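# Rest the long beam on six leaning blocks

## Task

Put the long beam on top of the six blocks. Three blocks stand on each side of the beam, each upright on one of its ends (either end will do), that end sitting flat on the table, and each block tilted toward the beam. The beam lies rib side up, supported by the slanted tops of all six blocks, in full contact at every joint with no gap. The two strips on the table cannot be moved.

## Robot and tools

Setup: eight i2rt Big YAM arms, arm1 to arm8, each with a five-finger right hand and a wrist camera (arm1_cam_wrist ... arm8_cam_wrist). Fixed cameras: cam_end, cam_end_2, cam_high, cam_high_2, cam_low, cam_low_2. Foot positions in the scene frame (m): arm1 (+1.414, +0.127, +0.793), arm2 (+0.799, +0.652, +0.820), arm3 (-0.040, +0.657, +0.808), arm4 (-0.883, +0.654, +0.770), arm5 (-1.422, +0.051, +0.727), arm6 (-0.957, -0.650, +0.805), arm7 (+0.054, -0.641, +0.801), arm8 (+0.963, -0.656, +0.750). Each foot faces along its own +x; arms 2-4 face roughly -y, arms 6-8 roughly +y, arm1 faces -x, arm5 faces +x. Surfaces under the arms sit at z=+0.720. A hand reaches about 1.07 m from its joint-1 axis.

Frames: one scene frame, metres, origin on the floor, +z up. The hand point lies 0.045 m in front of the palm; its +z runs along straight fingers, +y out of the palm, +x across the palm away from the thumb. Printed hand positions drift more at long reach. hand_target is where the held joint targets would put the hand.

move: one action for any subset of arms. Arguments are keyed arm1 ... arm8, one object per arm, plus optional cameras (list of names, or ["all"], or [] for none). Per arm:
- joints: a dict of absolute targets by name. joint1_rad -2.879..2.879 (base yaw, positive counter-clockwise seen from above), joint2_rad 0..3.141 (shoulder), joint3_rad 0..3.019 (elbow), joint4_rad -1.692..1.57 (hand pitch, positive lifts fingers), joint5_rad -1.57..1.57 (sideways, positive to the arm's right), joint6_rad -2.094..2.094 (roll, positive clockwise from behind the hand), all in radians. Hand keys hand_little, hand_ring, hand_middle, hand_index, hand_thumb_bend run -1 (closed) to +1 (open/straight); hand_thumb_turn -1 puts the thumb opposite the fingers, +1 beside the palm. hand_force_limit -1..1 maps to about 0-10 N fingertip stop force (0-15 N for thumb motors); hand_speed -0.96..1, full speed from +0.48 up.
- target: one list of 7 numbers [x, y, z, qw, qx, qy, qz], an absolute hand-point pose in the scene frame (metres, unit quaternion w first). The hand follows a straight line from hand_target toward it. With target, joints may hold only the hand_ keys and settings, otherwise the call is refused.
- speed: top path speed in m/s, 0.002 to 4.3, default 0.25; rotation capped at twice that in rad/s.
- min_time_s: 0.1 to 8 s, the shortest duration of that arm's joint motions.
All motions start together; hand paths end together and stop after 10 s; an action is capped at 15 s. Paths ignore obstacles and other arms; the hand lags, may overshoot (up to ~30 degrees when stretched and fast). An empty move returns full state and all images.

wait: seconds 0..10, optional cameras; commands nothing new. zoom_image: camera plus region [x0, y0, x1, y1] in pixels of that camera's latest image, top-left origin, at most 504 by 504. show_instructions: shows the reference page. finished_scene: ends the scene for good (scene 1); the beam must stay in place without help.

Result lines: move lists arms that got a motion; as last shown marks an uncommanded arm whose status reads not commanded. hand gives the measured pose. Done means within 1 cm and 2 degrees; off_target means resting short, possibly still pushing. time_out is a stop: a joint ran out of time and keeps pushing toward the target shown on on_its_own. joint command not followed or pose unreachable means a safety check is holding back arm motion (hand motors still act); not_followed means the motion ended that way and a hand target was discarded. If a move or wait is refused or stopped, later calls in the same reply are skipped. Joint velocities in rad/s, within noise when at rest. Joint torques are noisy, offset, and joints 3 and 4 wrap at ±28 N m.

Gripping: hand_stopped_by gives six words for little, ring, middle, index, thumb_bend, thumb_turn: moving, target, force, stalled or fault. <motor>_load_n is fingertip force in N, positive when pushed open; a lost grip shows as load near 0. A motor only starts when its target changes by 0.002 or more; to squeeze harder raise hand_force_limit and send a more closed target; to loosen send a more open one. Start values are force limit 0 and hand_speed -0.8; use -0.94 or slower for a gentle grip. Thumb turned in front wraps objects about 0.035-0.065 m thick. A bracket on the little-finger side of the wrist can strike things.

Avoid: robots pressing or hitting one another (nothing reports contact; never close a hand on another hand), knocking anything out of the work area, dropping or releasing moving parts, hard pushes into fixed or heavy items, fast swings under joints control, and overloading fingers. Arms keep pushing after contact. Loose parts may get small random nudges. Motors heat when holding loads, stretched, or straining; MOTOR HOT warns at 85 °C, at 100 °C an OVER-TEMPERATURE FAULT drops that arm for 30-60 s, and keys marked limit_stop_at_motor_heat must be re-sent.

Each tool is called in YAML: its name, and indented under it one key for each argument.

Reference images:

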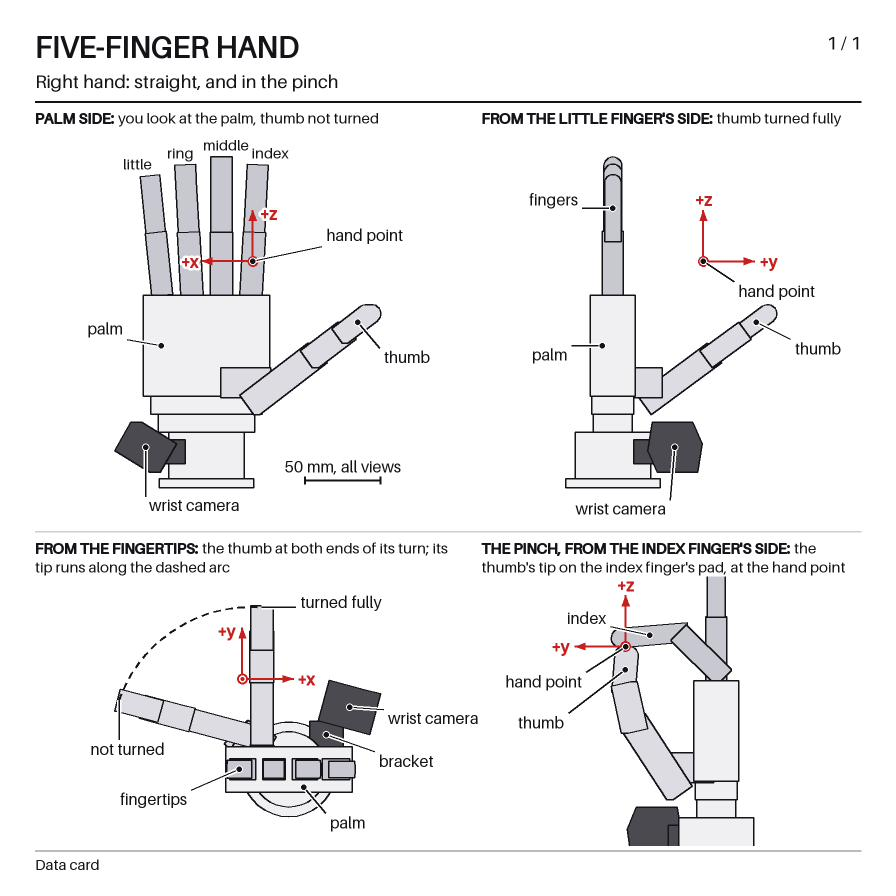

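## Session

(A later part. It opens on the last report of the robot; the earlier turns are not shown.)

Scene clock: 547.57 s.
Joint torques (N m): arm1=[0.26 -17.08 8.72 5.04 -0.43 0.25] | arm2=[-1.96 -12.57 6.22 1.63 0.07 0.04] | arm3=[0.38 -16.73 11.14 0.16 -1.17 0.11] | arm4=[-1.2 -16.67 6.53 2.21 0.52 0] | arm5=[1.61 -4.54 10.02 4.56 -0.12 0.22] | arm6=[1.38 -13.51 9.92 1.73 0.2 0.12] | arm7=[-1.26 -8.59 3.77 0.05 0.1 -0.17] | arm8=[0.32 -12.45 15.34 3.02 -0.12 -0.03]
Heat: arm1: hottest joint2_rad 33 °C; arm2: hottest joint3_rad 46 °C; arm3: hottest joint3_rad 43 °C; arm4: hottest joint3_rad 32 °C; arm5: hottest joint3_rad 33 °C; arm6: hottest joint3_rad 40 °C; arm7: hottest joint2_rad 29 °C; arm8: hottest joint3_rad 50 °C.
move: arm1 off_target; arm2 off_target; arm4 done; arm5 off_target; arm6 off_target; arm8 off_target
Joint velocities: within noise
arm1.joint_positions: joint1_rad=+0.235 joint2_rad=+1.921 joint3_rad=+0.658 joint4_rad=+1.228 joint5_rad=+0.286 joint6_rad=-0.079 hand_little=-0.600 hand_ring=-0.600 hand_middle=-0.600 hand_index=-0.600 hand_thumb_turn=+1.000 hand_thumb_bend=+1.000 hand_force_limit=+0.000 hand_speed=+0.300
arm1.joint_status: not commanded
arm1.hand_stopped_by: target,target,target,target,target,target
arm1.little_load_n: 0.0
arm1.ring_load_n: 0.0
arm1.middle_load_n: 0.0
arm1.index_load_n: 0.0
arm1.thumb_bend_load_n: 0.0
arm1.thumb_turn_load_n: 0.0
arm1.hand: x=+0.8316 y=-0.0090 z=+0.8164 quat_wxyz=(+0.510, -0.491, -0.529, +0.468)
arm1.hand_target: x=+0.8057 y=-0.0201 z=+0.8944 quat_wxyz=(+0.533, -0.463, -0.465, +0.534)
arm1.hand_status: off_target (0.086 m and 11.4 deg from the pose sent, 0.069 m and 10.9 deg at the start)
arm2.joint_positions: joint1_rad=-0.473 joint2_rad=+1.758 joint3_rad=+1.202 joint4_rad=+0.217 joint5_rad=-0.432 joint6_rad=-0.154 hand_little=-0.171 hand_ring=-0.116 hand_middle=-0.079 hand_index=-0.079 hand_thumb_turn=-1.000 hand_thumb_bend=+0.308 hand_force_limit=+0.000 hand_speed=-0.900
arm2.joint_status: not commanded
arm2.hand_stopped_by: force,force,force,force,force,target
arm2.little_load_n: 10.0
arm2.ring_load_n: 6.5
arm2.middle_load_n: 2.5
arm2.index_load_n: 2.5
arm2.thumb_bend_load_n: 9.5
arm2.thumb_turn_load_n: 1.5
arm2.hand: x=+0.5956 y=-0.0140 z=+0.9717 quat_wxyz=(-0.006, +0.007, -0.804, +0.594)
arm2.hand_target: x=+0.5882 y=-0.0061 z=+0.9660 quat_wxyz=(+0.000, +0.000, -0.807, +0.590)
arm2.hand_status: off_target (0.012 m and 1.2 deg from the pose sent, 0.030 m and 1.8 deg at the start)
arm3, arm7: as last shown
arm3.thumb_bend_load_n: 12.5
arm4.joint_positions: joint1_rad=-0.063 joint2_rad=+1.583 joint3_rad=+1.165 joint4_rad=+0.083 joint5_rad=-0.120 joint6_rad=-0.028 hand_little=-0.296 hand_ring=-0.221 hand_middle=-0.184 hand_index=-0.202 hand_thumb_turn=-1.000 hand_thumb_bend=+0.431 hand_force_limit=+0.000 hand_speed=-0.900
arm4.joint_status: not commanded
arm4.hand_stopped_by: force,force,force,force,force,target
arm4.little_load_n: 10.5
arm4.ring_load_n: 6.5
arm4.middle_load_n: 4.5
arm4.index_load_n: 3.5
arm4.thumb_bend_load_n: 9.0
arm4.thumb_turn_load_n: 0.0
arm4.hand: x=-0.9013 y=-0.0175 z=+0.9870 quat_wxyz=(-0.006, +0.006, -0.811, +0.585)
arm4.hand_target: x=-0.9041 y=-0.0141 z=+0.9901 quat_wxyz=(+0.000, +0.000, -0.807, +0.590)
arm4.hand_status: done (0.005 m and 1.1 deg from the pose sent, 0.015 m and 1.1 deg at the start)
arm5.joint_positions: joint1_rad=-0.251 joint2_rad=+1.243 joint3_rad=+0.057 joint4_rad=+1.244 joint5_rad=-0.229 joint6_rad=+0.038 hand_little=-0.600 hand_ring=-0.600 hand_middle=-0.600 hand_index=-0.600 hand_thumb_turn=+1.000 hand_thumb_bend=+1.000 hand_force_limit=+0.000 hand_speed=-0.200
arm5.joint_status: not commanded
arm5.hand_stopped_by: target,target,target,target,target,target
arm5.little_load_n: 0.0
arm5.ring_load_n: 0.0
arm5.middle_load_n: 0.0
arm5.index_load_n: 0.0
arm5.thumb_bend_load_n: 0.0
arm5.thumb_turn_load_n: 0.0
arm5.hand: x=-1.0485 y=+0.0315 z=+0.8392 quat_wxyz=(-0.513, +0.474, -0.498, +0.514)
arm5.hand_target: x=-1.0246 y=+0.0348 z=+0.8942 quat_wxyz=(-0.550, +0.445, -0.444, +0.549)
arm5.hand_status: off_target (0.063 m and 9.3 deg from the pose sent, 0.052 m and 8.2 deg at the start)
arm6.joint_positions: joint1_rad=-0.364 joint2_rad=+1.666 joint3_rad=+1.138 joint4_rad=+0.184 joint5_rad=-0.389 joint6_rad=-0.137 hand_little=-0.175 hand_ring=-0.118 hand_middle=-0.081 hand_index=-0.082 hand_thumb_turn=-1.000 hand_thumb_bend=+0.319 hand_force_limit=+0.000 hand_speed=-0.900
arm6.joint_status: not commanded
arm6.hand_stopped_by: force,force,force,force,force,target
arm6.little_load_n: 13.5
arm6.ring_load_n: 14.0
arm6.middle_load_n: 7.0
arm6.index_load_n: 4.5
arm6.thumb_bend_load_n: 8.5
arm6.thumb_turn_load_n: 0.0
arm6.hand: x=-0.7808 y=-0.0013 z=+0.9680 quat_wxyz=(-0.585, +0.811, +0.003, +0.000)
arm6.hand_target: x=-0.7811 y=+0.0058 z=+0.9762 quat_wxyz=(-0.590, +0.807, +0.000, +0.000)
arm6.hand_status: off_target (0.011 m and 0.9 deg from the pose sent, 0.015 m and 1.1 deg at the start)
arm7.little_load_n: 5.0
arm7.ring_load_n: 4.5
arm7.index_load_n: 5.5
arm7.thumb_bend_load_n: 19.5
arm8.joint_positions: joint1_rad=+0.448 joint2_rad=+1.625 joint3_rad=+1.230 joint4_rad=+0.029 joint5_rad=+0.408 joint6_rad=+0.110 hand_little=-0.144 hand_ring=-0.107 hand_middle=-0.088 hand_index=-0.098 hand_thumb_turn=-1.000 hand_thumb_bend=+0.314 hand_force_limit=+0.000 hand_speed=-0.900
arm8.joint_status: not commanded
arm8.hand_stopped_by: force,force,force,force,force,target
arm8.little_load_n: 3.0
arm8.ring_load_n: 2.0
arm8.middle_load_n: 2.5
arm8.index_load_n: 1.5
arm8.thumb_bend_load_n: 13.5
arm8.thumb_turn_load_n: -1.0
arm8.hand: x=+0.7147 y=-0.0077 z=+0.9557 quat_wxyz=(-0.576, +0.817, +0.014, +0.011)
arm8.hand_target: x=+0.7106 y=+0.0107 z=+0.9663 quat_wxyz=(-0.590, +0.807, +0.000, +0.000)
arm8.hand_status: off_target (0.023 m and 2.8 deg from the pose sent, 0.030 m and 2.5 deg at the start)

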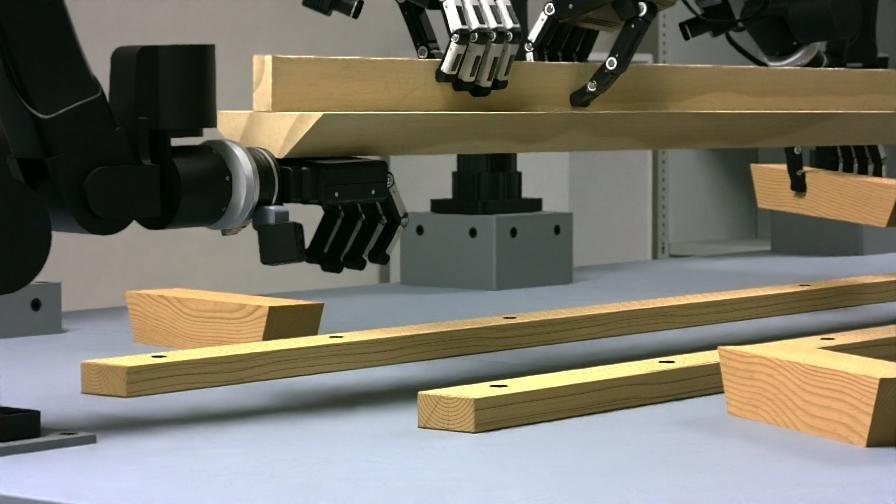

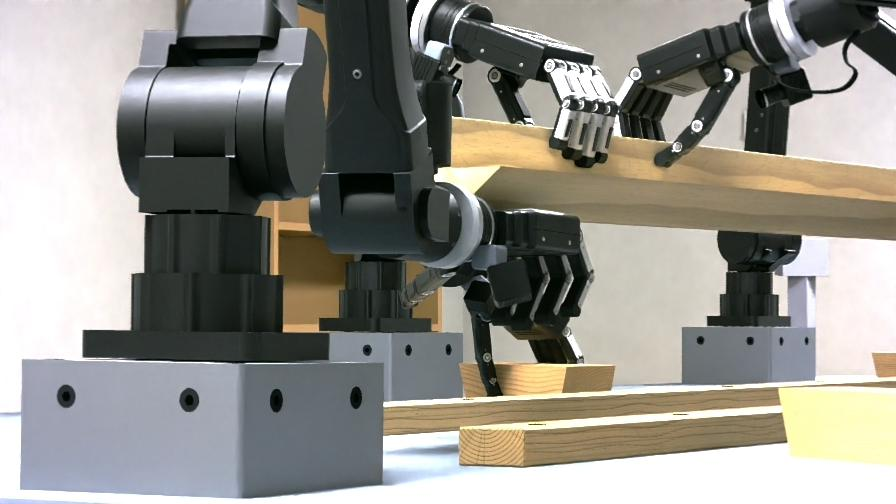

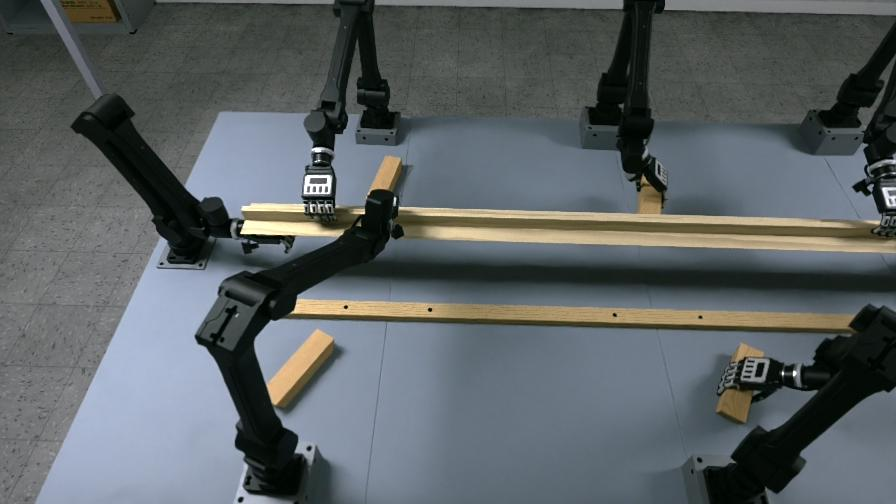

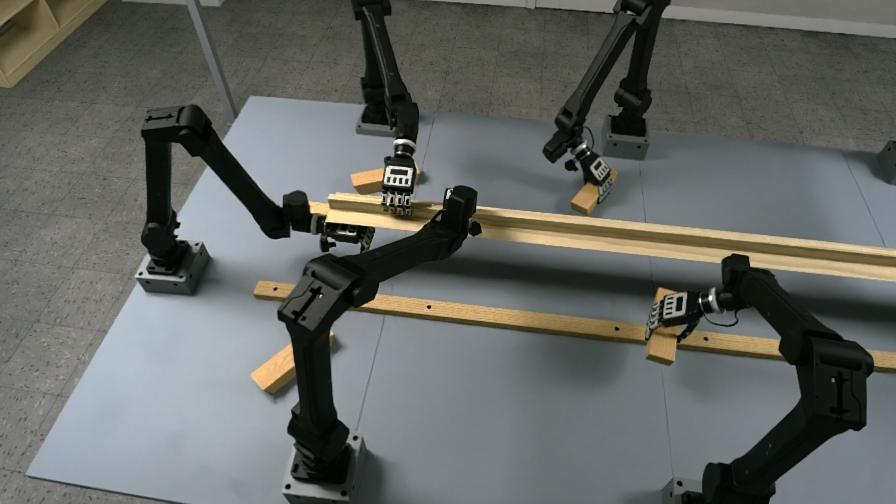

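move:
  arm1: {"target":[0.80,-0.013,0.912,0.534,-0.464,-0.464,0.534],"speed":0.04}
  arm8: {"target":[0.710,0.020,0.980,0.59,-0.807,0,0],"speed":0.04}
  arm2: {"target":[0.588,0.004,0.980,0,0,-0.807,0.59],"speed":0.04}
  arm5: {"target":[-1.02,0.042,0.895,0.55,-0.444,0.444,-0.55],"speed":0.04}
  arm6: {"target":[-0.781,0.014,0.976,0.59,-0.807,0,0],"speed":0.04}
  arm4: {"target":[-0.904,-0.006,0.990,0,0,-0.807,0.59],"speed":0.04}
  cameras: ["cam_end","cam_end_2","cam_high","cam_high_2"]

zoom_image:
  camera: "cam_high"
  region: [400, 190, 550, 320]

zoom_image:
  camera: "cam_high"
  region: [550, 190, 700, 320]

zoom_image:
  camera: "cam_high_2"
  region: [490, 190, 640, 340]

zoom_image:
  camera: "cam_high_2"
  region: [300, 190, 400, 250]

Scene clock: 555.83 s.
Joint torques (N m): arm1=[0.26 -18.84 9.11 3.04 -0.43 0.27] | arm2=[-2.26 -13.39 6.52 0.99 -0.05 0] | arm3=[0.44 -16.85 11.15 0.16 -1.17 0.11] | arm4=[-1.49 -16.5 6.5 2.13 0.41 -0.01] | arm5=[0.97 -4.89 9.92 4.26 -0.17 0.13] | arm6=[1.44 -13.45 10.11 1.58 0.28 0.12] | arm7=[-1.03 -8.59 3.77 0.06 0.08 -0.17] | arm8=[0.32 -12.92 16.91 1.98 -0.12 0.03]
Heat: arm1: hottest joint2_rad 34 °C; arm2: hottest joint3_rad 46 °C; arm3: hottest joint3_rad 43 °C; arm4: hottest joint3_rad 31 °C; arm5: hottest joint3_rad 33 °C; arm6: hottest joint3_rad 40 °C; arm7: hottest joint2_rad 29 °C; arm8: hottest joint3_rad 53 °C.
move: arm1 off_target; arm2 off_target; arm4 done; arm5 off_target; arm6 done; arm8 off_target
Joint velocities: within noise
arm1.joint_positions: joint1_rad=+0.217 joint2_rad=+1.896 joint3_rad=+0.650 joint4_rad=+1.228 joint5_rad=+0.266 joint6_rad=-0.078 hand_little=-0.600 hand_ring=-0.600 hand_middle=-0.600 hand_index=-0.600 hand_thumb_turn=+1.000 hand_thumb_bend=+1.000 hand_force_limit=+0.000 hand_speed=+0.300
arm1.joint_status: not commanded
arm1.hand_stopped_by: target,target,target,target,target,target
arm1.little_load_n: 0.0
arm1.ring_load_n: 0.5
arm1.middle_load_n: 0.0
arm1.index_load_n: 0.0
arm1.thumb_bend_load_n: 0.0
arm1.thumb_turn_load_n: 0.0
arm1.hand: x=+0.8308 y=-0.0021 z=+0.8273 quat_wxyz=(+0.512, -0.488, -0.524, +0.474)
arm1.hand_target: x=+0.8054 y=-0.0112 z=+0.9111 quat_wxyz=(+0.534, -0.463, -0.464, +0.534)
arm1.hand_status: off_target (0.091 m and 10.4 deg from the pose sent, 0.101 m and 11.4 deg at the start)
arm2.joint_positions: joint1_rad=-0.478 joint2_rad=+1.730 joint3_rad=+1.186 joint4_rad=+0.206 joint5_rad=-0.436 joint6_rad=-0.154 hand_little=-0.171 hand_ring=-0.116 hand_middle=-0.079 hand_index=-0.079 hand_thumb_turn=-1.000 hand_thumb_bend=+0.308 hand_force_limit=+0.000 hand_speed=-0.900
arm2.joint_status: not commanded
arm2.hand_stopped_by: force,force,force,force,force,target
arm2.little_load_n: 10.5
arm2.ring_load_n: 7.0
arm2.middle_load_n: 3.0
arm2.index_load_n: 2.5
arm2.thumb_bend_load_n: 9.5
arm2.thumb_turn_load_n: 1.5
arm2.hand: x=+0.5959 y=-0.0061 z=+0.9804 quat_wxyz=(-0.005, +0.007, -0.803, +0.596)
arm2.hand_target: x=+0.5882 y=+0.0037 z=+0.9800 quat_wxyz=(+0.000, +0.000, -0.807, +0.590)
arm2.hand_status: off_target (0.013 m and 1.3 deg from the pose sent, 0.021 m and 1.2 deg at the start)
arm3, arm7: as last shown
arm3.little_load_n: 3.0
arm3.middle_load_n: 2.5
arm3.thumb_bend_load_n: 13.0
arm4.joint_positions: joint1_rad=-0.063 joint2_rad=+1.563 joint3_rad=+1.142 joint4_rad=+0.088 joint5_rad=-0.120 joint6_rad=-0.028 hand_little=-0.296 hand_ring=-0.221 hand_middle=-0.184 hand_index=-0.202 hand_thumb_turn=-1.000 hand_thumb_bend=+0.431 hand_force_limit=+0.000 hand_speed=-0.900
arm4.joint_status: not commanded
arm4.hand_stopped_by: force,force,force,force,force,target
arm4.little_load_n: 10.5
arm4.ring_load_n: 6.5
arm4.middle_load_n: 4.5
arm4.index_load_n: 3.5
arm4.thumb_bend_load_n: 9.0
arm4.thumb_turn_load_n: 0.0
arm4.hand: x=-0.9005 y=-0.0098 z=+0.9880 quat_wxyz=(-0.006, +0.006, -0.810, +0.586)
arm4.hand_target: x=-0.9041 y=-0.0061 z=+0.9902 quat_wxyz=(+0.000, +0.000, -0.807, +0.590)
arm4.hand_status: done (0.006 m and 1.1 deg from the pose sent, 0.012 m and 1.2 deg at the start)
arm5.joint_positions: joint1_rad=-0.211 joint2_rad=+1.243 joint3_rad=+0.054 joint4_rad=+1.249 joint5_rad=-0.189 joint6_rad=+0.038 hand_little=-0.600 hand_ring=-0.600 hand_middle=-0.600 hand_index=-0.600 hand_thumb_turn=+1.000 hand_thumb_bend=+1.000 hand_force_limit=+0.000 hand_speed=-0.200
arm5.joint_status: not commanded
arm5.hand_stopped_by: target,target,target,target,target,target
arm5.little_load_n: 0.0
arm5.ring_load_n: 0.0
arm5.middle_load_n: 0.0
arm5.index_load_n: 0.5
arm5.thumb_bend_load_n: 0.0
arm5.thumb_turn_load_n: 0.0
arm5.hand: x=-1.0476 y=+0.0389 z=+0.8396 quat_wxyz=(-0.514, +0.473, -0.498, +0.514)
arm5.hand_target: x=-1.0243 y=+0.0425 z=+0.8944 quat_wxyz=(-0.550, +0.444, -0.444, +0.550)
arm5.hand_status: off_target (0.062 m and 9.1 deg from the pose sent, 0.064 m and 9.3 deg at the start)
arm6.joint_positions: joint1_rad=-0.359 joint2_rad=+1.679 joint3_rad=+1.158 joint4_rad=+0.184 joint5_rad=-0.385 joint6_rad=-0.135 hand_little=-0.175 hand_ring=-0.118 hand_middle=-0.081 hand_index=-0.082 hand_thumb_turn=-1.000 hand_thumb_bend=+0.319 hand_force_limit=+0.000 hand_speed=-0.900
arm6.joint_status: not commanded
arm6.hand_stopped_by: force,force,force,force,force,target
arm6.little_load_n: 13.5
arm6.ring_load_n: 14.0
arm6.middle_load_n: 6.5
arm6.index_load_n: 5.0
arm6.thumb_bend_load_n: 7.5
arm6.thumb_turn_load_n: 0.0
arm6.hand: x=-0.7802 y=+0.0062 z=+0.9700 quat_wxyz=(-0.587, +0.810, +0.004, +0.001)
arm6.hand_target: x=-0.7810 y=+0.0138 z=+0.9761 quat_wxyz=(-0.590, +0.807, +0.000, +0.000)
arm6.hand_status: done (0.010 m and 0.7 deg from the pose sent, 0.017 m and 0.9 deg at the start)
arm7.little_load_n: 4.5
arm7.ring_load_n: 5.0
arm7.index_load_n: 6.0
arm7.thumb_bend_load_n: 20.0
arm8.joint_positions: joint1_rad=+0.442 joint2_rad=+1.632 joint3_rad=+1.257 joint4_rad=+0.018 joint5_rad=+0.402 joint6_rad=+0.102 hand_little=-0.144 hand_ring=-0.107 hand_middle=-0.088 hand_index=-0.098 hand_thumb_turn=-1.000 hand_thumb_bend=+0.314 hand_force_limit=+0.000 hand_speed=-0.900
arm8.joint_status: not commanded
arm8.hand_stopped_by: force,force,force,force,force,target
arm8.little_load_n: 4.0
arm8.ring_load_n: 2.5
arm8.middle_load_n: 2.5
arm8.index_load_n: 2.0
arm8.thumb_bend_load_n: 12.5
arm8.thumb_turn_load_n: -1.0
arm8.hand: x=+0.7152 y=-0.0001 z=+0.9647 quat_wxyz=(-0.580, +0.814, +0.015, +0.011)
arm8.hand_target: x=+0.7107 y=+0.0185 z=+0.9800 quat_wxyz=(-0.590, +0.807, +0.000, +0.000)
arm8.hand_status: off_target (0.026 m and 2.6 deg from the pose sent, 0.037 m and 2.8 deg at the start)

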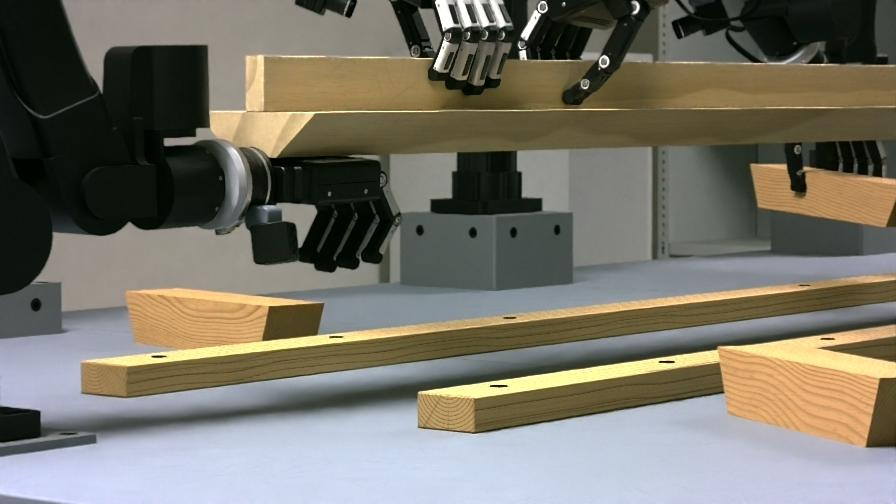

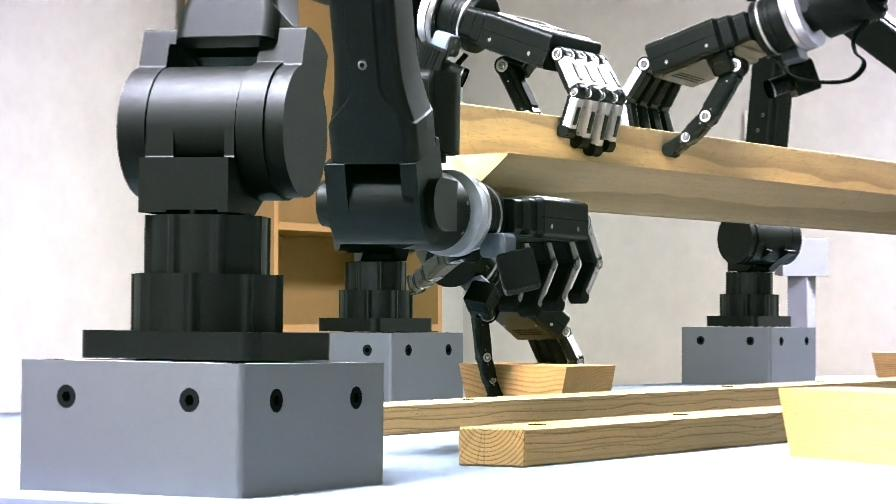

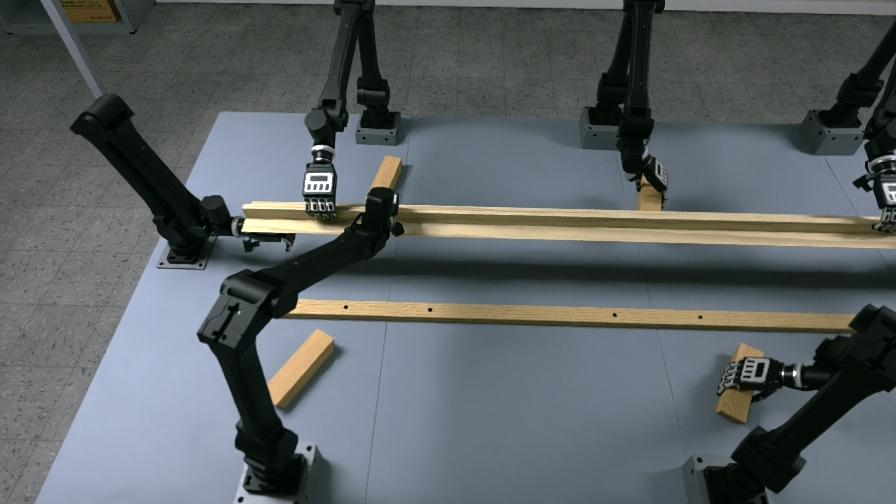

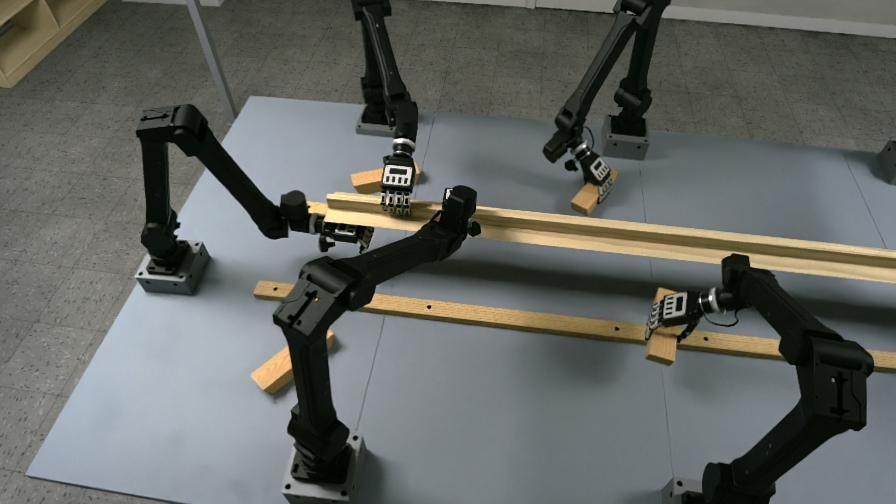

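Scaled by 3.360 from the camera's image (finer frame: 1280x720).

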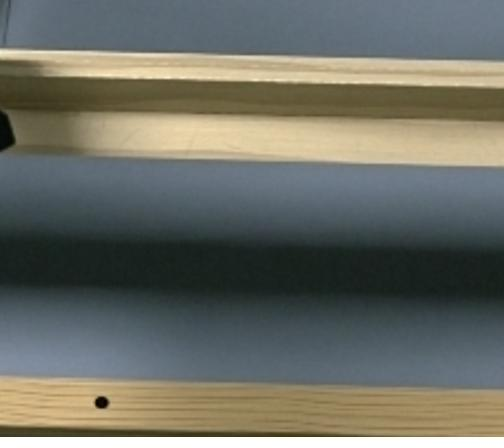

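Scaled by 3.360 from the camera's image (finer frame: 1280x720).

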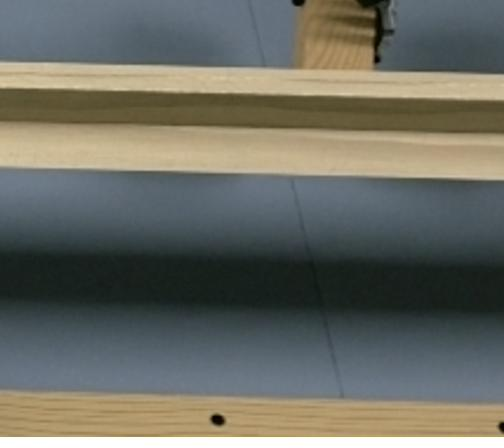

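Scaled by 3.360 from the camera's image (finer frame: 1280x720).

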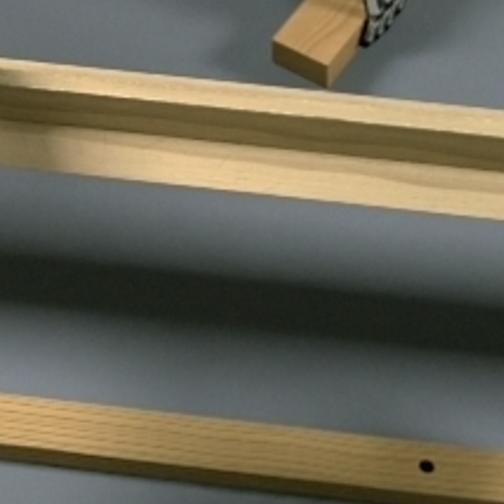

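Scaled by 5.040 from the camera's image (finer frame: 1280x720).

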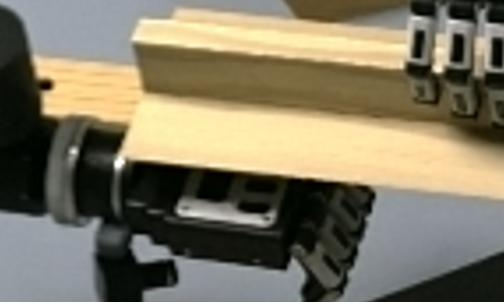

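move:
  arm4: {"joints":{"hand_little":0.3,"hand_ring":0.3,"hand_middle":0.3,"hand_index":0.3,"hand_thumb_bend":0.55,"hand_speed":-0.85}}
  cameras: ["cam_end"]

move:
  arm6: {"joints":{"hand_little":0.3,"hand_ring":0.3,"hand_middle":0.3,"hand_index":0.3,"hand_thumb_bend":0.5,"hand_speed":-0.85}}
  cameras: ["cam_end"]

Scene clock: 561.63 s.
Joint torques (N m): arm1=[0.21 -19.31 9.09 3.06 -0.41 0.27] | arm2=[-2.43 -12.63 6.65 1.09 -0.07 -0.02] | arm3=[0.38 -16.85 11.17 0.17 -1.17 0.11] | arm4=[-1.49 -16.09 7.23 2.15 0.03 -0.03] | arm5=[1.03 -5.07 9.88 4.21 -0.16 0.14] | arm6=[1.49 -13.51 10.11 1.57 0.28 0.12] | arm7=[-1.14 -8.64 3.77 0.06 0.09 -0.17] | arm8=[0.32 -12.92 16.91 1.99 -0.12 0.03]
Heat: arm1: hottest joint2_rad 34 °C; arm2: hottest joint3_rad 45 °C; arm3: hottest joint3_rad 43 °C; arm4: hottest joint3_rad 31 °C; arm5: hottest joint3_rad 33 °C; arm6: hottest joint3_rad 40 °C; arm7: hottest joint2_rad 29 °C; arm8: hottest joint3_rad 55 °C.
move: arm4 done
Joint velocities: within noise
arm1, arm2, arm3, arm5, arm6, arm7, arm8: as last shown
arm1.ring_load_n: 0.0
arm1.thumb_turn_load_n: -0.5
arm1.hand: x=+0.8307 y=-0.0017 z=+0.8273 quat_wxyz=(+0.512, -0.489, -0.524, +0.474)
arm1.hand_target: x=+0.8055 y=-0.0112 z=+0.9111 quat_wxyz=(+0.534, -0.463, -0.464, +0.534)
arm2.little_load_n: 11.0
arm2.ring_load_n: 7.5
arm2.index_load_n: 3.0
arm2.thumb_bend_load_n: 9.0
arm2.thumb_turn_load_n: 1.0
arm3.little_load_n: 3.5
arm3.middle_load_n: 3.0
arm3.thumb_bend_load_n: 12.5
arm4.joint_positions: joint1_rad=-0.063 joint2_rad=+1.561 joint3_rad=+1.133 joint4_rad=+0.088 joint5_rad=-0.111 joint6_rad=-0.028 hand_little=+0.300 hand_ring=+0.300 hand_middle=+0.300 hand_index=+0.300 hand_thumb_turn=-1.000 hand_thumb_bend=+0.550 hand_force_limit=+0.000 hand_speed=-0.850
arm4.joint_status: all done
arm4.hand_stopped_by: target,target,target,target,target,target
arm4.little_load_n: 0.0
arm4.ring_load_n: -0.5
arm4.middle_load_n: 0.0
arm4.index_load_n: 0.0
arm4.thumb_bend_load_n: 0.0
arm4.thumb_turn_load_n: 0.0
arm4.hand: x=-0.9019 y=-0.0071 z=+0.9840 quat_wxyz=(-0.002, +0.003, -0.812, +0.583)
arm4.hand_target: x=-0.9041 y=-0.0061 z=+0.9901 quat_wxyz=(+0.000, +0.000, -0.807, +0.590)
arm4.hand_status: not commanded
arm5.joint_positions: joint1_rad=-0.210 joint2_rad=+1.243 joint3_rad=+0.054 joint4_rad=+1.249 joint5_rad=-0.189 joint6_rad=+0.038 hand_little=-0.600 hand_ring=-0.600 hand_middle=-0.600 hand_index=-0.600 hand_thumb_turn=+1.000 hand_thumb_bend=+1.000 hand_force_limit=+0.000 hand_speed=-0.200
arm5.index_load_n: 0.0
arm5.hand: x=-1.0475 y=+0.0391 z=+0.8398 quat_wxyz=(-0.514, +0.473, -0.498, +0.514)
arm5.hand_target: x=-1.0243 y=+0.0426 z=+0.8944 quat_wxyz=(-0.550, +0.444, -0.444, +0.550)
arm6.little_load_n: 12.5
arm6.ring_load_n: 12.5
arm6.index_load_n: 4.0
arm6.thumb_bend_load_n: 9.0
arm7.ring_load_n: 4.5
arm7.thumb_bend_load_n: 19.5
arm8.little_load_n: 3.0
arm8.thumb_bend_load_n: 13.0

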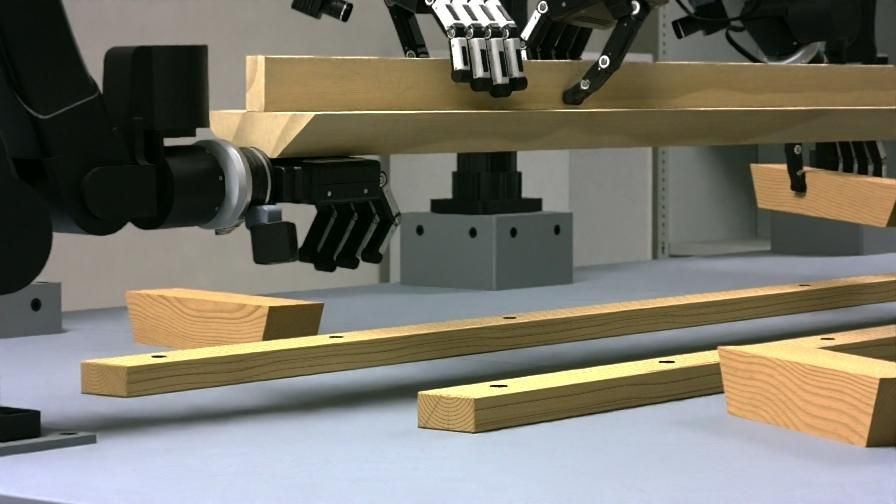

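Scene clock: 563.27 s.
Joint torques (N m): arm1=[0.5 -19.02 9.05 2.99 -0.36 0.26] | arm2=[-1.73 -13.27 6.57 0.99 0 0.02] | arm3=[0.32 -16.91 11.14 0.16 -1.17 0.1] | arm4=[-1.49 -15.44 7.15 2.13 0.03 -0.01] | arm5=[0.67 -4.95 9.89 4.23 -0.16 0.17] | arm6=[1.49 -13.45 10.13 1.58 0.09 0.04] | arm7=[-1.32 -8.59 3.79 0.08 0.08 -0.16] | arm8=[0.32 -12.98 16.84 1.99 -0.11 0.03]
Heat: arm1: hottest joint2_rad 34 °C; arm2: hottest joint3_rad 45 °C; arm3: hottest joint3_rad 43 °C; arm4: hottest joint3_rad 31 °C; arm5: hottest joint3_rad 33 °C; arm6: hottest joint3_rad 40 °C; arm7: hottest joint2_rad 29 °C; arm8: hottest joint3_rad 55 °C.
move: arm6 done
Joint velocities: within noise
arm1, arm2, arm3, arm4, arm5, arm7, arm8: as last shown
arm1.joint_positions: joint1_rad=+0.217 joint2_rad=+1.896 joint3_rad=+0.650 joint4_rad=+1.228 joint5_rad=+0.265 joint6_rad=-0.077 hand_little=-0.600 hand_ring=-0.600 hand_middle=-0.600 hand_index=-0.600 hand_thumb_turn=+1.000 hand_thumb_bend=+1.000 hand_force_limit=+0.000 hand_speed=+0.300
arm1.thumb_turn_load_n: 0.0
arm1.hand: x=+0.8307 y=-0.0019 z=+0.8273 quat_wxyz=(+0.512, -0.489, -0.523, +0.475)
arm2.joint_positions: joint1_rad=-0.478 joint2_rad=+1.729 joint3_rad=+1.186 joint4_rad=+0.204 joint5_rad=-0.437 joint6_rad=-0.154 hand_little=-0.171 hand_ring=-0.116 hand_middle=-0.079 hand_index=-0.079 hand_thumb_turn=-1.000 hand_thumb_bend=+0.308 hand_force_limit=+0.000 hand_speed=-0.900
arm2.little_load_n: 10.0
arm2.ring_load_n: 7.0
arm2.index_load_n: 2.5
arm2.thumb_bend_load_n: 9.5
arm2.thumb_turn_load_n: 1.5
arm2.hand: x=+0.5959 y=-0.0058 z=+0.9803 quat_wxyz=(-0.006, +0.007, -0.804, +0.595)
arm2.hand_target: x=+0.5882 y=+0.0037 z=+0.9798 quat_wxyz=(+0.000, +0.000, -0.807, +0.590)
arm5.joint_positions: joint1_rad=-0.204 joint2_rad=+1.243 joint3_rad=+0.054 joint4_rad=+1.249 joint5_rad=-0.189 joint6_rad=+0.036 hand_little=-0.600 hand_ring=-0.600 hand_middle=-0.600 hand_index=-0.600 hand_thumb_turn=+1.000 hand_thumb_bend=+1.000 hand_force_limit=+0.000 hand_speed=-0.200
arm5.thumb_bend_load_n: 0.5
arm5.hand: x=-1.0476 y=+0.0413 z=+0.8395 quat_wxyz=(-0.515, +0.475, -0.496, +0.513)
arm5.hand_target: x=-1.0243 y=+0.0425 z=+0.8944 quat_wxyz=(-0.551, +0.444, -0.445, +0.550)
arm6.joint_positions: joint1_rad=-0.359 joint2_rad=+1.679 joint3_rad=+1.158 joint4_rad=+0.184 joint5_rad=-0.381 joint6_rad=-0.125 hand_little=+0.300 hand_ring=+0.300 hand_middle=+0.300 hand_index=+0.300 hand_thumb_turn=-1.000 hand_thumb_bend=+0.498 hand_force_limit=+0.000 hand_speed=-0.850
arm6.joint_status: all done
arm6.hand_stopped_by: target,target,target,target,target,target
arm6.little_load_n: 0.0
arm6.ring_load_n: 0.0
arm6.middle_load_n: 0.0
arm6.index_load_n: 0.0
arm6.thumb_bend_load_n: -2.5
arm6.thumb_turn_load_n: 0.0
arm6.hand: x=-0.7799 y=+0.0064 z=+0.9701 quat_wxyz=(-0.587, +0.810, -0.001, +0.000)
arm6.hand_target: x=-0.7810 y=+0.0138 z=+0.9761 quat_wxyz=(-0.590, +0.807, +0.000, +0.000)
arm6.hand_status: not commanded
arm7.ring_load_n: 5.0
arm7.index_load_n: 5.5
arm7.thumb_bend_load_n: 20.0
arm8.joint_positions: joint1_rad=+0.442 joint2_rad=+1.632 joint3_rad=+1.258 joint4_rad=+0.018 joint5_rad=+0.402 joint6_rad=+0.102 hand_little=-0.144 hand_ring=-0.107 hand_middle=-0.088 hand_index=-0.098 hand_thumb_turn=-1.000 hand_thumb_bend=+0.314 hand_force_limit=+0.000 hand_speed=-0.900
arm8.little_load_n: 3.5
arm8.middle_load_n: 3.0
arm8.index_load_n: 2.5
arm8.thumb_bend_load_n: 12.5
arm8.thumb_turn_load_n: -0.5
arm8.hand: x=+0.7153 y=+0.0003 z=+0.9649 quat_wxyz=(-0.580, +0.814, +0.015, +0.011)
arm8.hand_target: x=+0.7107 y=+0.0185 z=+0.9801 quat_wxyz=(-0.590, +0.807, +0.000, +0.000)

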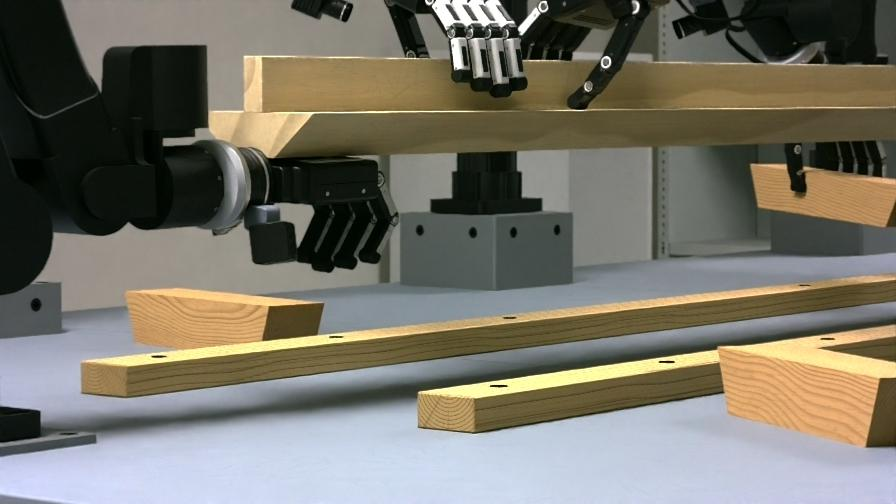

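move:
  arm6: {"target":[-0.781,0.008,1.08,0.59,-0.807,0,0],"speed":0.08}
  arm4: {"target":[-0.904,-0.006,1.08,0,0,-0.807,0.59],"speed":0.08}
  cameras: ["cam_end"]

Scene clock: 565.60 s.
Joint torques (N m): arm1=[0.44 -18.84 9.06 3.14 -0.38 0.27] | arm2=[-1.96 -13.22 6.74 1.06 -0.04 0.02] | arm3=[0.32 -16.91 11.17 0.18 -1.17 0.09] | arm4=[-1.67 -15.38 11.49 1.16 -0.02 -0.03] | arm5=[0.73 -4.95 9.94 4.21 -0.16 0.15] | arm6=[1.14 -14.27 12.71 1.37 -0.14 0.02] | arm7=[-1.2 -8.59 3.78 0.08 0.08 -0.17] | arm8=[0.32 -12.98 16.84 1.98 -0.11 0.03]
Heat: arm1: hottest joint2_rad 33 °C; arm2: hottest joint3_rad 45 °C; arm3: hottest joint3_rad 43 °C; arm4: hottest joint3_rad 32 °C; arm5: hottest joint3_rad 33 °C; arm6: hottest joint3_rad 40 °C; arm7: hottest joint2_rad 29 °C; arm8: hottest joint3_rad 56 °C.
move: arm4 off_target; arm6 off_target
Joint velocities: within noise
arm1, arm2, arm3, arm5, arm7, arm8: as last shown
arm2.ring_load_n: 6.5
arm2.middle_load_n: 2.5
arm3.thumb_turn_load_n: 6.0
arm4.joint_positions: joint1_rad=-0.063 joint2_rad=+1.490 joint3_rad=+1.242 joint4_rad=-0.124 joint5_rad=-0.111 joint6_rad=-0.028 hand_little=+0.300 hand_ring=+0.300 hand_middle=+0.300 hand_index=+0.300 hand_thumb_turn=-1.000 hand_thumb_bend=+0.550 hand_force_limit=+0.000 hand_speed=-0.850
arm4.joint_status: not commanded
arm4.hand_stopped_by: target,target,target,target,target,target
arm4.little_load_n: 0.0
arm4.ring_load_n: 0.0
arm4.middle_load_n: 0.0
arm4.index_load_n: 0.0
arm4.thumb_bend_load_n: 0.0
arm4.thumb_turn_load_n: 0.0
arm4.hand: x=-0.9003 y=+0.0025 z=+1.0449 quat_wxyz=(-0.004, +0.002, -0.822, +0.570)
arm4.hand_target: x=-0.9039 y=-0.0045 z=+1.0798 quat_wxyz=(+0.000, +0.000, -0.807, +0.590)
arm4.hand_status: off_target (0.036 m and 2.9 deg from the pose sent, 0.096 m and 1.1 deg at the start)
arm5.joint_positions: joint1_rad=-0.204 joint2_rad=+1.243 joint3_rad=+0.054 joint4_rad=+1.249 joint5_rad=-0.189 joint6_rad=+0.035 hand_little=-0.600 hand_ring=-0.600 hand_middle=-0.600 hand_index=-0.600 hand_thumb_turn=+1.000 hand_thumb_bend=+1.000 hand_force_limit=+0.000 hand_speed=-0.200
arm5.thumb_bend_load_n: 0.0
arm5.thumb_turn_load_n: -0.5
arm5.hand: x=-1.0476 y=+0.0414 z=+0.8395 quat_wxyz=(-0.515, +0.475, -0.496, +0.513)
arm5.hand_target: x=-1.0243 y=+0.0426 z=+0.8944 quat_wxyz=(-0.551, +0.444, -0.444, +0.550)
arm6.joint_positions: joint1_rad=-0.359 joint2_rad=+1.580 joint3_rad=+1.279 joint4_rad=-0.074 joint5_rad=-0.381 joint6_rad=-0.125 hand_little=+0.300 hand_ring=+0.300 hand_middle=+0.300 hand_index=+0.300 hand_thumb_turn=-1.000 hand_thumb_bend=+0.499 hand_force_limit=+0.000 hand_speed=-0.850
arm6.joint_status: not commanded
arm6.hand_stopped_by: target,target,target,target,target,target
arm6.little_load_n: 0.0
arm6.ring_load_n: 0.0
arm6.middle_load_n: 0.0
arm6.index_load_n: 0.0
arm6.thumb_bend_load_n: 0.0
arm6.thumb_turn_load_n: 0.0
arm6.hand: x=-0.7836 y=-0.0016 z=+1.0480 quat_wxyz=(-0.572, +0.820, -0.006, -0.006)
arm6.hand_target: x=-0.7814 y=+0.0067 z=+1.0801 quat_wxyz=(-0.590, +0.807, +0.000, +0.000)
arm6.hand_status: off_target (0.034 m and 2.7 deg from the pose sent, 0.110 m and 0.5 deg at the start)
arm7.ring_load_n: 4.5
arm7.index_load_n: 6.0
arm8.thumb_turn_load_n: -1.0

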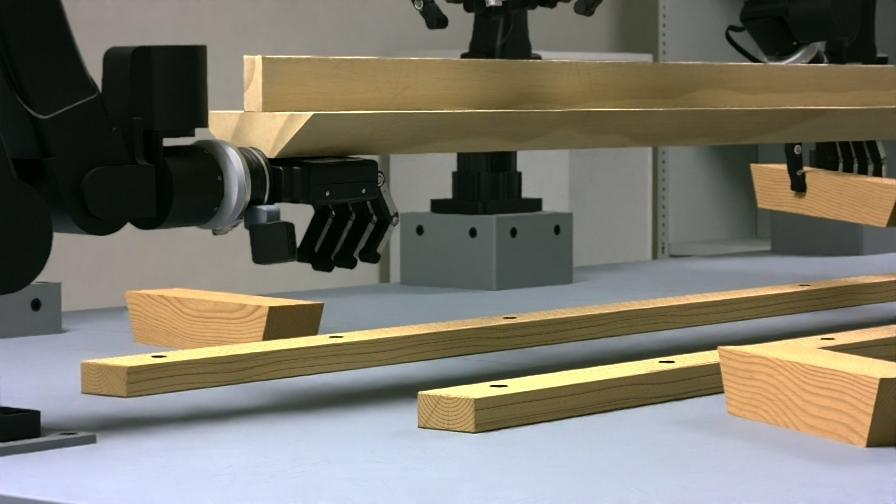

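move:
  arm6: {"target":[-0.9703,-0.3688,0.9,0.377,-0.766,-0.467,0.229],"speed":0.25,"joints":{"hand_little":0.8,"hand_ring":0.8,"hand_middle":0.8,"hand_index":0.8,"hand_thumb_bend":0.95,"hand_speed":-0.3}}
  arm4: {"target":[-0.837,0.379,0.88,0.278,-0.567,0.695,-0.341],"speed":0.25,"joints":{"hand_little":0.8,"hand_ring":0.8,"hand_middle":0.8,"hand_index":0.8,"hand_thumb_bend":0.95,"hand_speed":-0.3}}
  arm7: {"target":[0.16,-0.401,0.94,0.381,-0.772,-0.452,0.223],"speed":0.12}
  cameras: ["arm6_cam_wrist","arm4_cam_wrist","arm7_cam_wrist","cam_high"]

Scene clock: 570.23 s.
Joint torques (N m): arm1=[0.15 -19.02 9.13 2.99 -0.38 0.27] | arm2=[-2.26 -13.04 6.94 1.13 -0.07 0.01] | arm3=[0.32 -16.85 11.17 0.17 -1.18 0.11] | arm4=[-0.67 -6.3 6.39 -0.43 -0.78 -0.15] | arm5=[0.73 -4.95 9.91 4.26 -0.18 0.17] | arm6=[1.79 -5.71 8.02 0.17 -0.58 -0.08] | arm7=[-1.2 -7.12 10.63 -1.05 -0.79 -0.18] | arm8=[0.32 -12.92 16.84 1.98 -0.11 0.03]
Heat: arm1: hottest joint2_rad 33 °C; arm2: hottest joint3_rad 45 °C; arm3: hottest joint3_rad 43 °C; arm4: hottest joint3_rad 31 °C; arm5: hottest joint3_rad 33 °C; arm6: hottest joint3_rad 40 °C; arm7: hottest joint2_rad 29 °C; arm8: hottest joint3_rad 57 °C.
move: arm4 done; arm6 done; arm7 off_target
Joint velocities: within noise
arm1, arm2, arm3, arm5, arm8: as last shown
arm1.thumb_bend_load_n: -0.5
arm3.thumb_turn_load_n: 5.5
arm4.joint_positions: joint1_rad=-0.225 joint2_rad=+1.210 joint3_rad=+0.781 joint4_rad=-1.210 joint5_rad=-0.919 joint6_rad=-1.660 hand_little=+0.800 hand_ring=+0.800 hand_middle=+0.800 hand_index=+0.800 hand_thumb_turn=-1.000 hand_thumb_bend=+0.950 hand_force_limit=+0.000 hand_speed=-0.300
arm4.joint_status: all done
arm4.hand_stopped_by: target,target,target,target,target,target
arm4.little_load_n: 0.0
arm4.ring_load_n: 0.0
arm4.middle_load_n: 0.0
arm4.index_load_n: 0.0
arm4.thumb_bend_load_n: 0.0
arm4.thumb_turn_load_n: 0.0
arm4.hand: x=-0.8385 y=+0.3766 z=+0.8831 quat_wxyz=(-0.271, +0.566, -0.697, +0.348)
arm4.hand_target: x=-0.8370 y=+0.3790 z=+0.8801 quat_wxyz=(-0.278, +0.568, -0.696, +0.341)
arm4.hand_status: done (0.004 m and 1.1 deg from the pose sent, 0.416 m and 79.6 deg at the start)
arm5.thumb_turn_load_n: 0.0
arm6.joint_positions: joint1_rad=-0.360 joint2_rad=+1.139 joint3_rad=+0.673 joint4_rad=-0.997 joint5_rad=-0.915 joint6_rad=-1.423 hand_little=+0.800 hand_ring=+0.800 hand_middle=+0.800 hand_index=+0.800 hand_thumb_turn=-1.000 hand_thumb_bend=+0.950 hand_force_limit=+0.000 hand_speed=-0.300
arm6.joint_status: all done
arm6.hand_stopped_by: target,target,target,target,target,target
arm6.little_load_n: 0.0
arm6.ring_load_n: 0.0
arm6.middle_load_n: 0.0
arm6.index_load_n: 0.0
arm6.thumb_bend_load_n: 0.0
arm6.thumb_turn_load_n: 0.0
arm6.hand: x=-0.9687 y=-0.3701 z=+0.8962 quat_wxyz=(-0.376, +0.771, +0.458, -0.232)
arm6.hand_target: x=-0.9704 y=-0.3689 z=+0.8999 quat_wxyz=(-0.377, +0.766, +0.467, -0.229)
arm6.hand_status: done (0.004 m and 1.2 deg from the pose sent, 0.438 m and 65.1 deg at the start)
arm7.joint_positions: joint1_rad=-0.778 joint2_rad=+1.298 joint3_rad=+0.853 joint4_rad=-1.557 joint5_rad=-0.854 joint6_rad=-2.039 hand_little=+0.297 hand_ring=+0.307 hand_middle=+0.311 hand_index=+0.317 hand_thumb_turn=-1.000 hand_thumb_bend=+0.537 hand_force_limit=+0.000 hand_speed=-0.930
arm7.joint_status: not commanded
arm7.hand_stopped_by: force,force,force,force,force,target
arm7.little_load_n: 4.5
arm7.ring_load_n: 4.0
arm7.middle_load_n: 4.0
arm7.index_load_n: 5.0
arm7.thumb_bend_load_n: 20.0
arm7.thumb_turn_load_n: 5.5
arm7.hand: x=+0.1446 y=-0.4126 z=+0.9210 quat_wxyz=(-0.370, +0.777, +0.442, -0.252)
arm7.hand_target: x=+0.1592 y=-0.4016 z=+0.9397 quat_wxyz=(-0.381, +0.774, +0.453, -0.223)
arm7.hand_status: off_target (0.027 m and 3.8 deg from the pose sent, 0.197 m and 1.5 deg at the start)
arm8.index_load_n: 2.0
pictures: arm4_cam_wrist, arm6_cam_wrist, arm7_cam_wrist, cam_high
arm4_cam_wrist: T_world_to_cam=[[-0.58783, -0.15391, -0.79421, 0.27479], [-0.37748, 0.92049, 0.10101, -0.75524], [0.71551, 0.35918, -0.5992, 1.11325]] pos_world=[-0.9201, 0.33763, 0.96158]
arm6_cam_wrist: T_world_to_cam=[[0.63084, -0.03163, -0.77527, 1.29863], [0.11769, -0.98371, 0.1359, -0.37303], [-0.76694, -0.17697, -0.61684, -0.14073]] pos_world=[-0.88326, -0.35078, 0.97067]
arm7_cam_wrist: T_world_to_cam=[[0.63513, -0.13027, -0.76134, 0.55511], [0.07609, -0.97033, 0.22951, -0.6243], [-0.76865, -0.2037, -0.60637, 0.70223]] pos_world=[0.2347, -0.39042, 0.99172]

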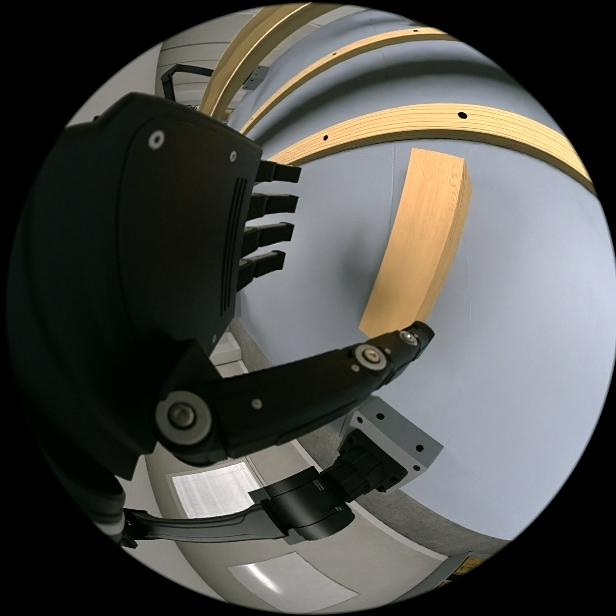

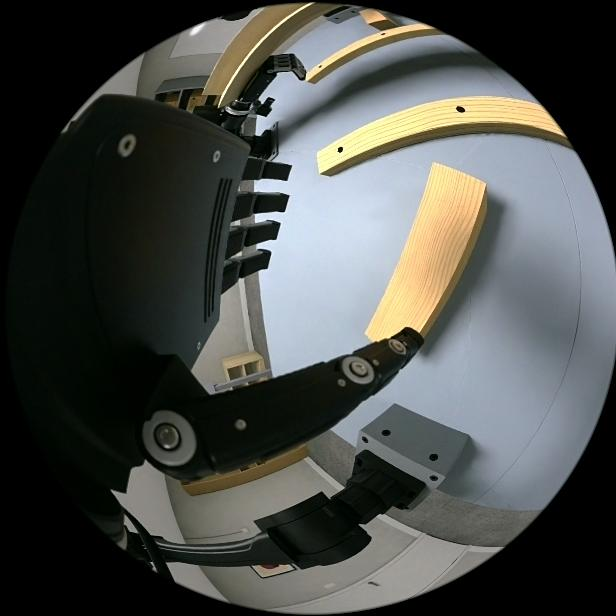

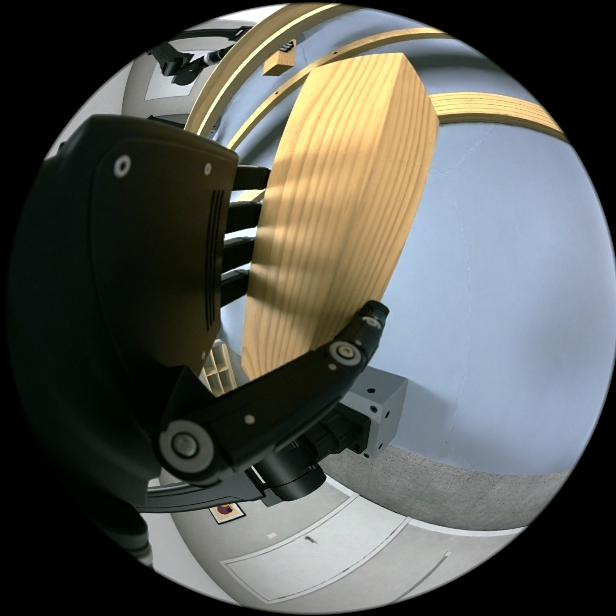

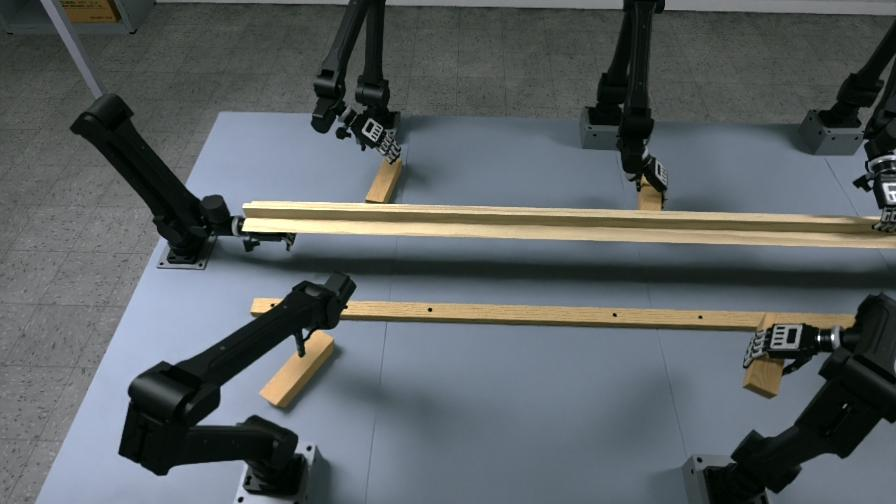

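zoom_image:
  camera: "arm6_cam_wrist"
  region: [350, 150, 510, 350]

zoom_image:
  camera: "arm4_cam_wrist"
  region: [340, 130, 500, 350]

Scaled by 2.520 from the camera's image (finer frame: 880x880).

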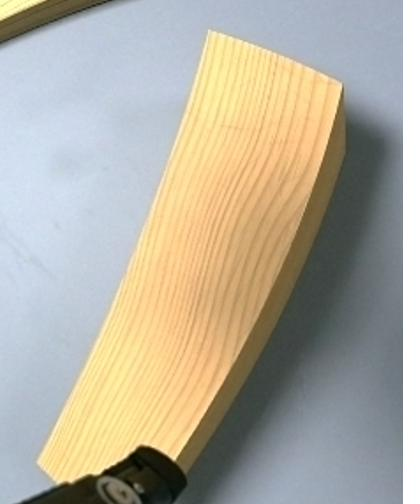

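Scaled by 2.291 from the camera's image (finer frame: 880x880).

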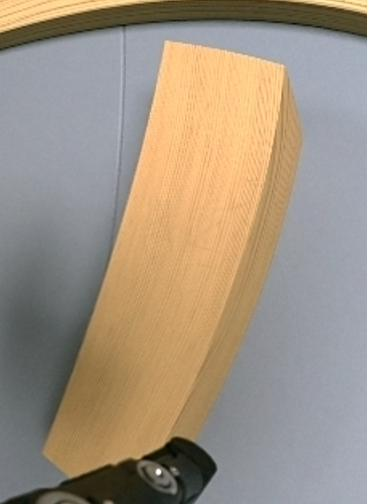

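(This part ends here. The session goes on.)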